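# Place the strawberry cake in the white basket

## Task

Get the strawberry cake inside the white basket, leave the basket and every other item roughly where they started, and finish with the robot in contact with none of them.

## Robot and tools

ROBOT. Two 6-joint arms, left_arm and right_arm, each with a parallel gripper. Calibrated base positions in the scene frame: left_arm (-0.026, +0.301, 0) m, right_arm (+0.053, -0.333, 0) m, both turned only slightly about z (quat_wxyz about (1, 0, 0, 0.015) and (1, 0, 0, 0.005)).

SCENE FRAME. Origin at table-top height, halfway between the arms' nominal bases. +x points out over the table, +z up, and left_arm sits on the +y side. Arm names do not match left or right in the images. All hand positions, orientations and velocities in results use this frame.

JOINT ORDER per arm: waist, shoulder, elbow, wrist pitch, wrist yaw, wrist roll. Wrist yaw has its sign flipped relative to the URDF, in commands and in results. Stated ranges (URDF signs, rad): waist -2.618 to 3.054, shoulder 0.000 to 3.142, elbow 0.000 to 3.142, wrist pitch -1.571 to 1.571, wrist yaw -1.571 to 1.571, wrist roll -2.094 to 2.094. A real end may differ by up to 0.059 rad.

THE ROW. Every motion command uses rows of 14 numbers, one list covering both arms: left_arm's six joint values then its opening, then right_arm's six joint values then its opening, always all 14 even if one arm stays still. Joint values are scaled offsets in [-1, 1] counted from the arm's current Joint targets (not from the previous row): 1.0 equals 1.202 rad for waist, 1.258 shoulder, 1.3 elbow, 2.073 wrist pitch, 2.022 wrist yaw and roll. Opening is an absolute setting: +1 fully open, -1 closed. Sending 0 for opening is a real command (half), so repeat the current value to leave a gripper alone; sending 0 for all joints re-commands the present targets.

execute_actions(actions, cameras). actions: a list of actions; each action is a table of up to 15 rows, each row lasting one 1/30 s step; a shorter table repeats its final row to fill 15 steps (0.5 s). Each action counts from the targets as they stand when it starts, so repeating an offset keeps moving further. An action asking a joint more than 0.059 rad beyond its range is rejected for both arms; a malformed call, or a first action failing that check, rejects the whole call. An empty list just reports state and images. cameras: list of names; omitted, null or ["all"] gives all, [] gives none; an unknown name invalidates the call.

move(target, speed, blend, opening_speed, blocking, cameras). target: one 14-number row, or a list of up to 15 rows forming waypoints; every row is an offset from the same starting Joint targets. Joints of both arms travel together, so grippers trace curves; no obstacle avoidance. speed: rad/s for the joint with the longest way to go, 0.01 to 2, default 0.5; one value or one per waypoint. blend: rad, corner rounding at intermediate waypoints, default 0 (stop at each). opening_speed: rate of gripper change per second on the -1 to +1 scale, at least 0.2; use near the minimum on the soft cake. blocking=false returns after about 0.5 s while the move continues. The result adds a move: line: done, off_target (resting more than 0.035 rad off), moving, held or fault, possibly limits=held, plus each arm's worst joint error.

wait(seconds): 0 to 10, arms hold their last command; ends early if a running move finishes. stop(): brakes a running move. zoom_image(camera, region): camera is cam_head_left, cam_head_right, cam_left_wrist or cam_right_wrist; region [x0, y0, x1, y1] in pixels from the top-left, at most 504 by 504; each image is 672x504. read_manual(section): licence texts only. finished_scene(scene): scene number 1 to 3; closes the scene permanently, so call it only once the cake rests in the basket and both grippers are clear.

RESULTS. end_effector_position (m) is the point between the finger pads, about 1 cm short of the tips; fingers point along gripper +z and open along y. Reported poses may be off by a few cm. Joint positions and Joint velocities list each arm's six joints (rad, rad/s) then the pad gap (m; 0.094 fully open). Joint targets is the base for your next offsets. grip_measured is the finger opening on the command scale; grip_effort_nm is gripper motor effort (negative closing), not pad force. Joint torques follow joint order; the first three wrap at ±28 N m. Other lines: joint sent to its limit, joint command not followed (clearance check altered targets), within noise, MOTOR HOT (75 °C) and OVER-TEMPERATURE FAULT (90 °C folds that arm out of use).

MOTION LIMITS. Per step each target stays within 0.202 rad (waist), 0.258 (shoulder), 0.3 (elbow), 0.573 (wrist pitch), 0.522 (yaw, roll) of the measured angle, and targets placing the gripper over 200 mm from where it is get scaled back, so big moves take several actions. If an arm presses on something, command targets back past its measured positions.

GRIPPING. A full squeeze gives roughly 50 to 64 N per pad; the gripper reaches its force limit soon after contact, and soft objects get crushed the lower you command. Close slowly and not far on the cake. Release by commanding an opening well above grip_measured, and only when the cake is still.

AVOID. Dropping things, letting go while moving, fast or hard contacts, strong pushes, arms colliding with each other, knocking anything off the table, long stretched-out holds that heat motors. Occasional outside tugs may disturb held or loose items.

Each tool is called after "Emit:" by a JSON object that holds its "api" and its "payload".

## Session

Emit:
{"api": "execute_actions", "payload": {"actions": []}}

Scene clock: 0.00 s.
left_arm: end_effector_position=(+0.3760, +0.2631, +0.0947) grip_measured=+1.000 grip_effort_nm=n/a end_effector_quat_wxyz=(+0.578, +0.088, +0.811, -0.012) | right_arm: end_effector_position=(+0.4512, -0.3626, +0.1106) grip_measured=+1.000 grip_effort_nm=n/a end_effector_quat_wxyz=(+0.591, +0.092, +0.793, -0.113)
Joint positions: left_arm=[-0.103 1.583 0.393 0.851 -0.054 0.106 0.094] | right_arm=[0.078 1.562 0.393 0.869 -0.376 0.04 0.094]
Joint velocities: within noise
Joint torques (N m): no reading
Motor temperatures (°C): left_arm=[22 25 23 22 23 19 23] | right_arm=[23 25 24 29 23 21 20]
Heat: left arm: 25 °C; right arm: 29 °C.
Joint targets: left_arm=[-0.103 1.579 0.397 0.846 -0.055 0.105] | right_arm=[0.078 1.559 0.395 0.857 -0.379 0.040]
Tool commands: left_gripper/opening=+1.0 right_gripper/opening=+1.0

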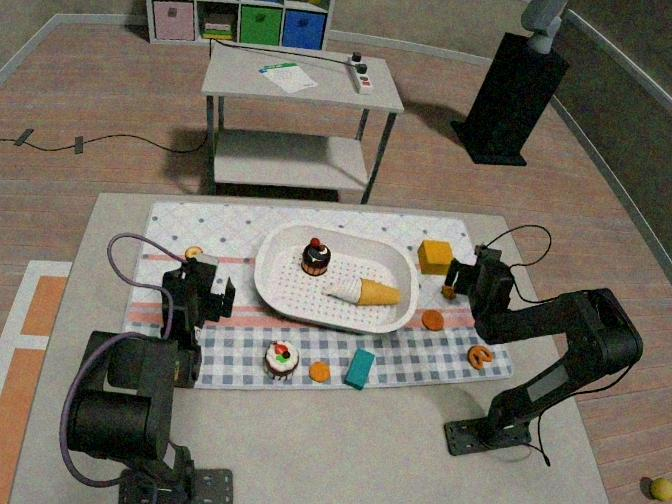

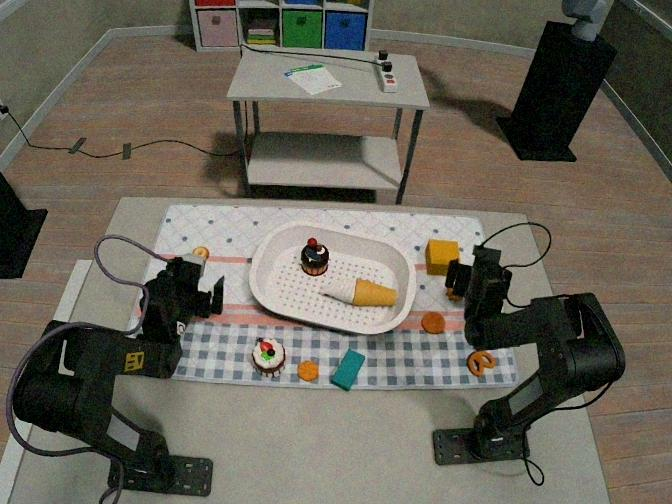

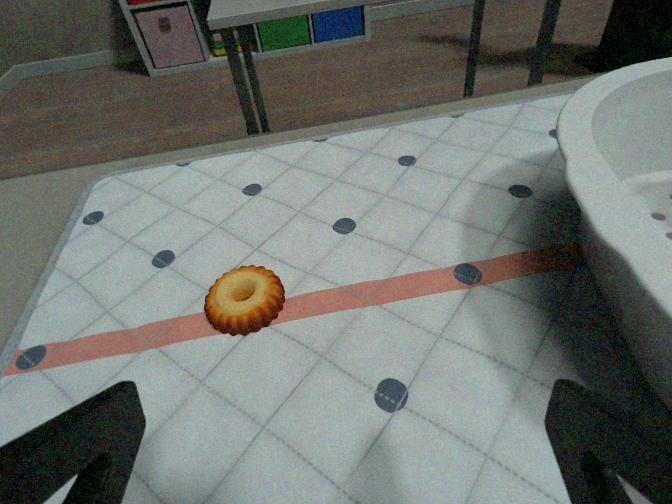

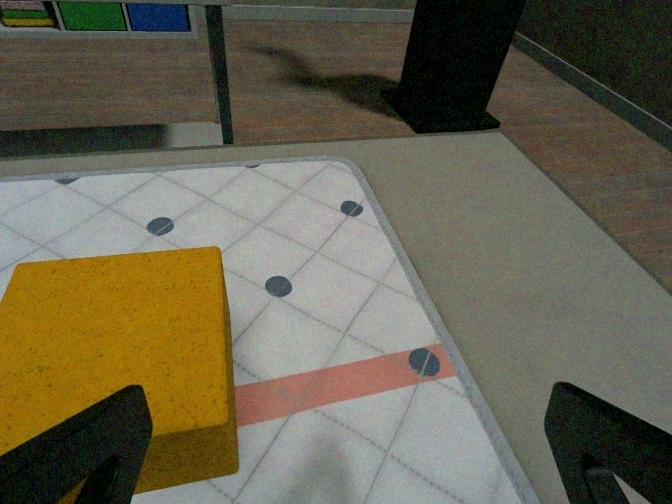

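Emit:
{"api": "move", "payload": {"target": [[0,-0.1925,0.465,-0.825,0.027,-0.0514,1,0,0,0,0,0,0,1],[-0.503,-0.1925,0.465,-0.825,0.027,-0.0514,1,0,0,0,0,0,0,1]], "blend": 0.2, "speed": 1.2, "cameras": ["cam_left_wrist","cam_head_left"]}}

Scene clock: 15.53 s.
left_arm: end_effector_position=(+0.2067, +0.1151, +0.1077) grip_measured=+1.000 grip_effort_nm=0.002 end_effector_quat_wxyz=(+0.164, +0.330, +0.928, -0.058) | right_arm: end_effector_position=(+0.4512, -0.3626, +0.1106) grip_measured=+1.000 grip_effort_nm=0.027 end_effector_quat_wxyz=(+0.591, +0.092, +0.793, -0.113)
Joint positions: left_arm=[-0.705 1.355 0.974 -0.841 -0.003 0.009 0.094] | right_arm=[0.078 1.562 0.393 0.869 -0.376 0.04 0.094]
Joint velocities: within noise
Joint torques (N m): left_arm=[-0.23 -5.76 8.44 0.84 0.04 -0.07] | right_arm=[0.05 -4.77 6.63 1.53 -0.12 0]
Motor temperatures (°C): left_arm=[22 26 24 25 23 19 23] | right_arm=[23 25 25 31 23 21 20]
Heat: left arm: 26 °C; right arm: 31 °C.
Joint targets: left_arm=[-0.707 1.337 1.002 -0.865 0.000 0.001] | right_arm=[0.078 1.559 0.395 0.857 -0.379 0.040]
move: done
Images, in order (width x height): cam_head_left 672x504, cam_left_wrist 672x504.

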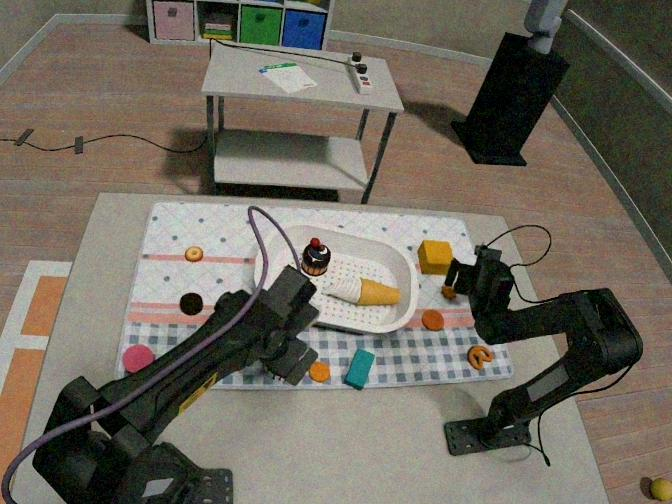

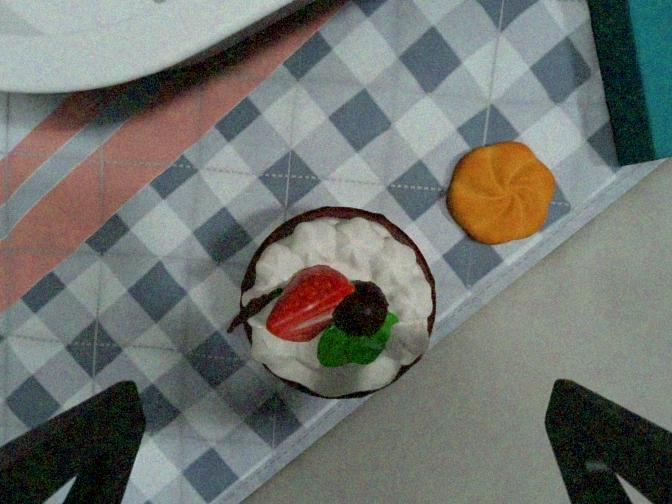

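Emit:
{"api": "move", "payload": {"target": [[0,0.1169,-0.1483,0.1639,0,0,1,0,0,0,0,0,0,1],[0,0.1169,-0.1483,0.1639,0,0,0.3,0,0,0,0,0,0,1],[0,0.0489,0.1898,-0.0893,0,0,0.3,0,0,0,0,0,0,1],[0.153,0.5327,0.7222,-0.1296,0,0,0.3,0,0,0,0,0,0,1]], "blend": [0,0,0.1,0], "speed": [0.35,0.5,0.5,0.6], "opening_speed": 0.45}}

Scene clock: 38.90 s.
left_arm: end_effector_position=(+0.3855, +0.0797, +0.1645) grip_measured=+0.399 grip_effort_nm=-1.023 end_effector_quat_wxyz=(+0.176, +0.245, +0.952, -0.045) | right_arm: end_effector_position=(+0.4512, -0.3626, +0.1106) grip_measured=+1.000 grip_effort_nm=0.027 end_effector_quat_wxyz=(+0.591, +0.092, +0.793, -0.113)
Joint positions: left_arm=[-0.525 1.998 1.908 -1.115 -0.002 0.009 0.066] | right_arm=[0.078 1.562 0.393 0.869 -0.376 0.04 0.094]
Joint velocities: within noise
Joint torques (N m): left_arm=[0.12 -9.61 8.85 0.91 0.02 -0.06] | right_arm=[0.03 -4.77 6.63 1.53 -0.12 0]
Motor temperatures (°C): left_arm=[22 26 27 24 23 19 23] | right_arm=[23 25 26 33 23 21 20]
Heat: left arm: 27 °C; right arm: 33 °C.
Joint targets: left_arm=[-0.523 2.007 1.941 -1.133 0.000 0.002] | right_arm=[0.078 1.559 0.395 0.857 -0.379 0.040]
move: done

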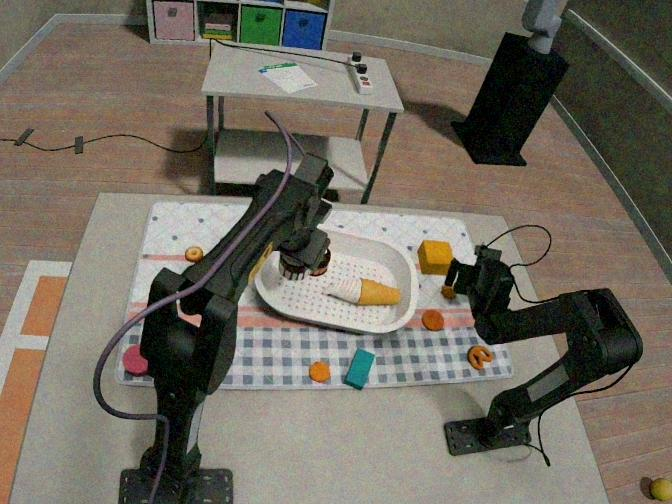

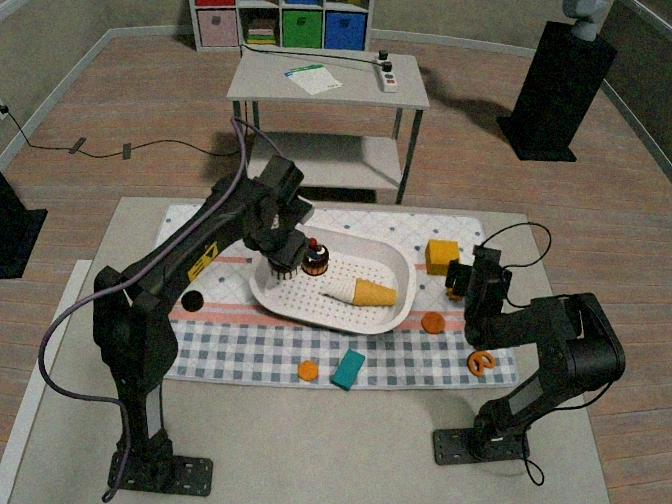

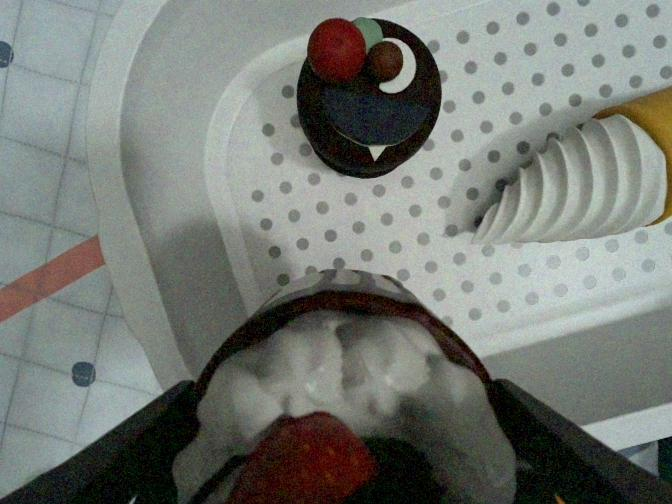

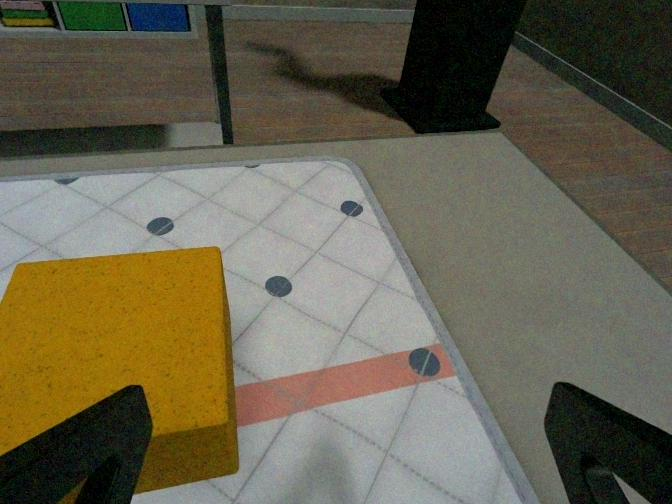

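Emit:
{"api": "move", "payload": {"target": [[-0.0178,0.020,-0.297,0.198,0,0,0.3,0,0,0,0,0,0,1],[-0.0178,0.0215,-0.3338,0.2219,0,0,0.3,0,0,0,0,0,0,1]], "blend": [0.02,0], "speed": [0.4,0.08]}}

Scene clock: 58.37 s.
left_arm: end_effector_position=(+0.3825, +0.0738, +0.0596) grip_measured=+0.399 grip_effort_nm=-1.023 end_effector_quat_wxyz=(+0.176, +0.252, +0.951, -0.046) | right_arm: end_effector_position=(+0.4512, -0.3626, +0.1106) grip_measured=+1.000 grip_effort_nm=0.032 end_effector_quat_wxyz=(+0.591, +0.092, +0.793, -0.113)
Joint positions: left_arm=[-0.539 2.022 1.523 -0.706 -0.002 0.009 0.066] | right_arm=[0.078 1.562 0.393 0.869 -0.376 0.04 0.094]
Joint velocities: within noise
Joint torques (N m): left_arm=[-0.58 -9.5 4.85 1.45 0 -0.06] | right_arm=[0.03 -4.77 6.61 1.53 -0.12 0]
Motor temperatures (°C): left_arm=[22 29 26 24 23 19 24] | right_arm=[23 25 26 33 23 21 20]
Heat: left arm: 29 °C; right arm: 33 °C.
Joint targets: left_arm=[-0.545 2.034 1.507 -0.673 0.000 0.002] | right_arm=[0.078 1.559 0.395 0.857 -0.379 0.040]
move: done

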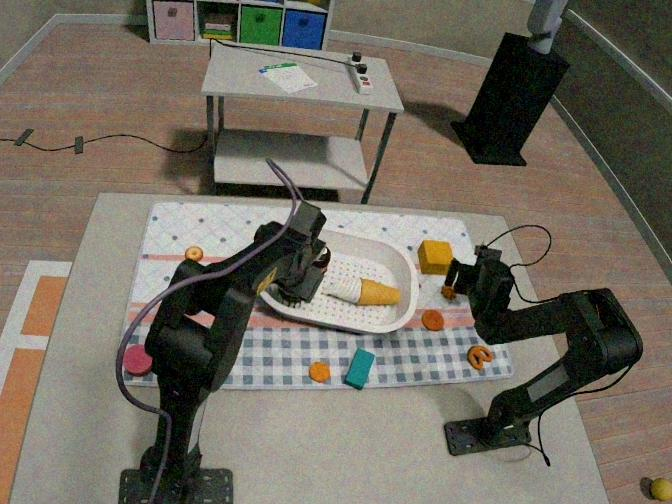

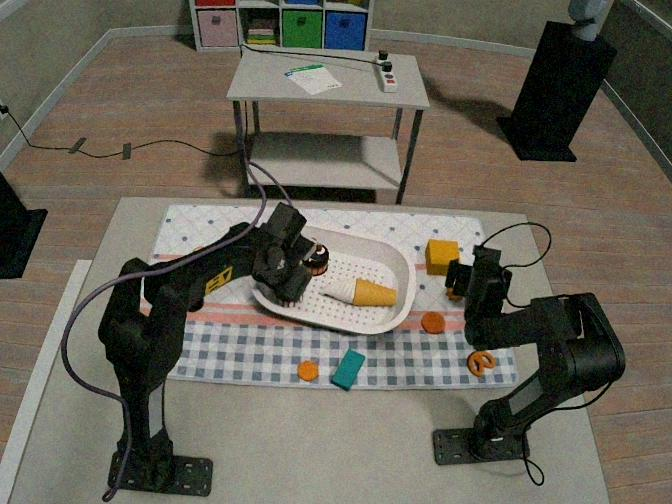

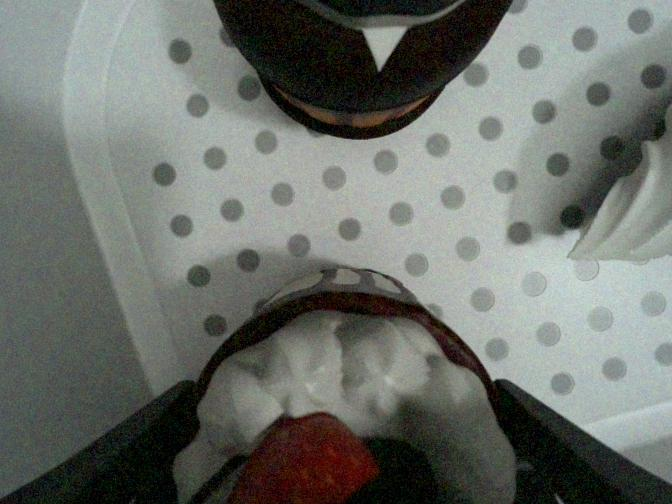

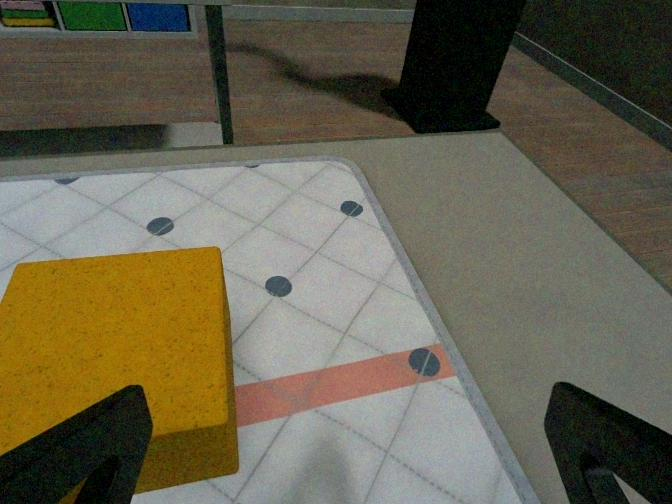

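Emit:
{"api": "move", "payload": {"target": [[0.003,0,0.006,-0.004,0,0,0.72,0,0,0,0,0,0,1],[0,-0.0215,0.3338,-0.2219,0,0,0.72,0,0,0,0,0,0,1]], "speed": [0.3,0.5], "opening_speed": 0.45}}

Scene clock: 65.43 s.
left_arm: end_effector_position=(+0.3858, +0.0721, +0.1572) grip_measured=+0.718 grip_effort_nm=0.120 end_effector_quat_wxyz=(+0.171, +0.252, +0.952, -0.044) | right_arm: end_effector_position=(+0.4512, -0.3626, +0.1106) grip_measured=+1.000 grip_effort_nm=0.032 end_effector_quat_wxyz=(+0.591, +0.092, +0.793, -0.113)
Joint positions: left_arm=[-0.539 2.022 1.917 -1.11 -0.001 0.009 0.081] | right_arm=[0.078 1.562 0.393 0.869 -0.376 0.04 0.094]
Joint velocities: within noise
Joint torques (N m): left_arm=[-0.55 -11.81 8.1 0.85 0.02 -0.06] | right_arm=[0.03 -4.78 6.61 1.53 -0.12 0.01]
Motor temperatures (°C): left_arm=[22 28 26 25 23 19 24] | right_arm=[23 25 26 33 23 21 20]
Heat: left arm: 28 °C; right arm: 33 °C.
Joint targets: left_arm=[-0.545 2.007 1.941 -1.133 0.000 0.002] | right_arm=[0.078 1.559 0.395 0.857 -0.379 0.040]
move: done

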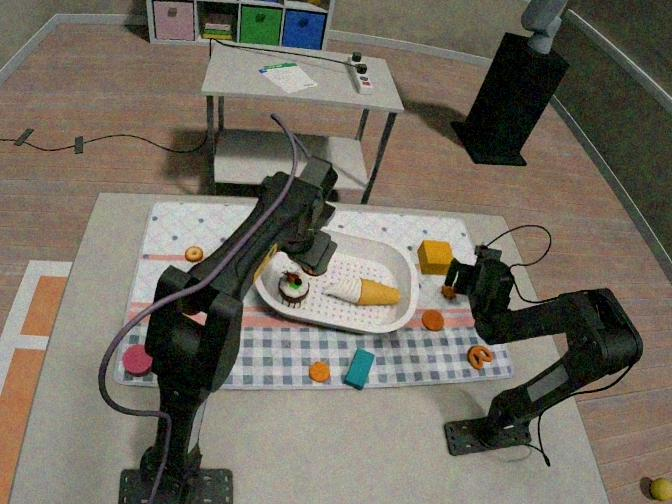

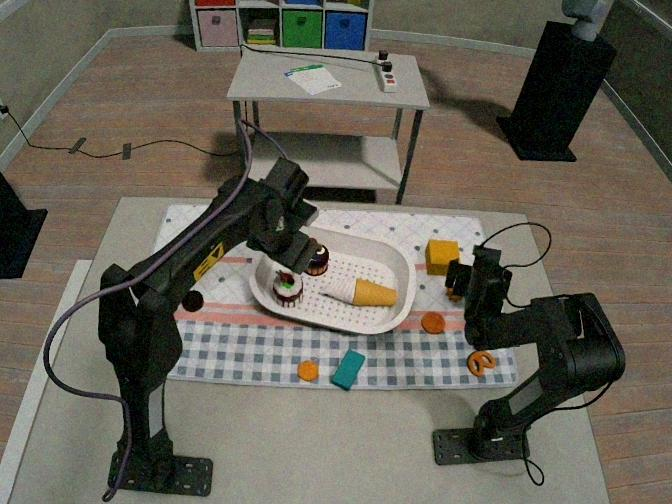

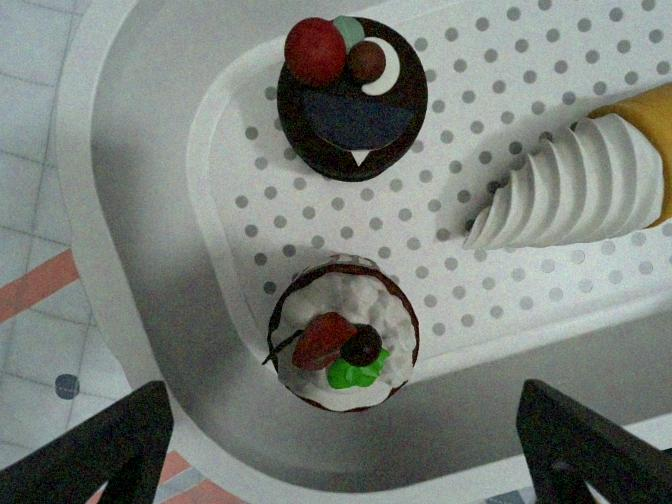

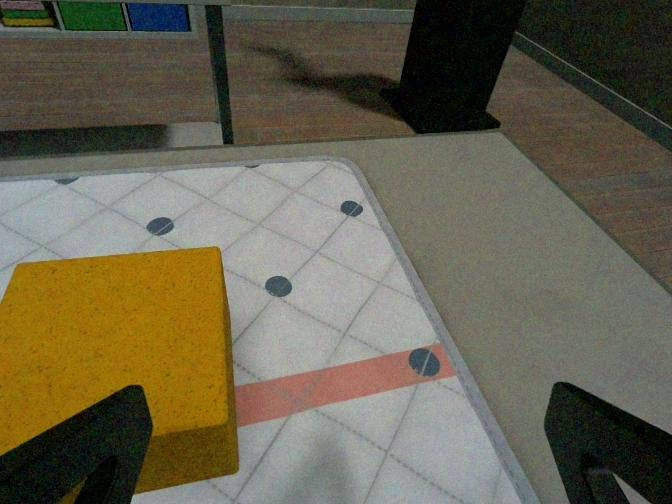

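Emit:
{"api": "finished_scene", "payload": {"scene": 2}}

The scene is finished: the task was done.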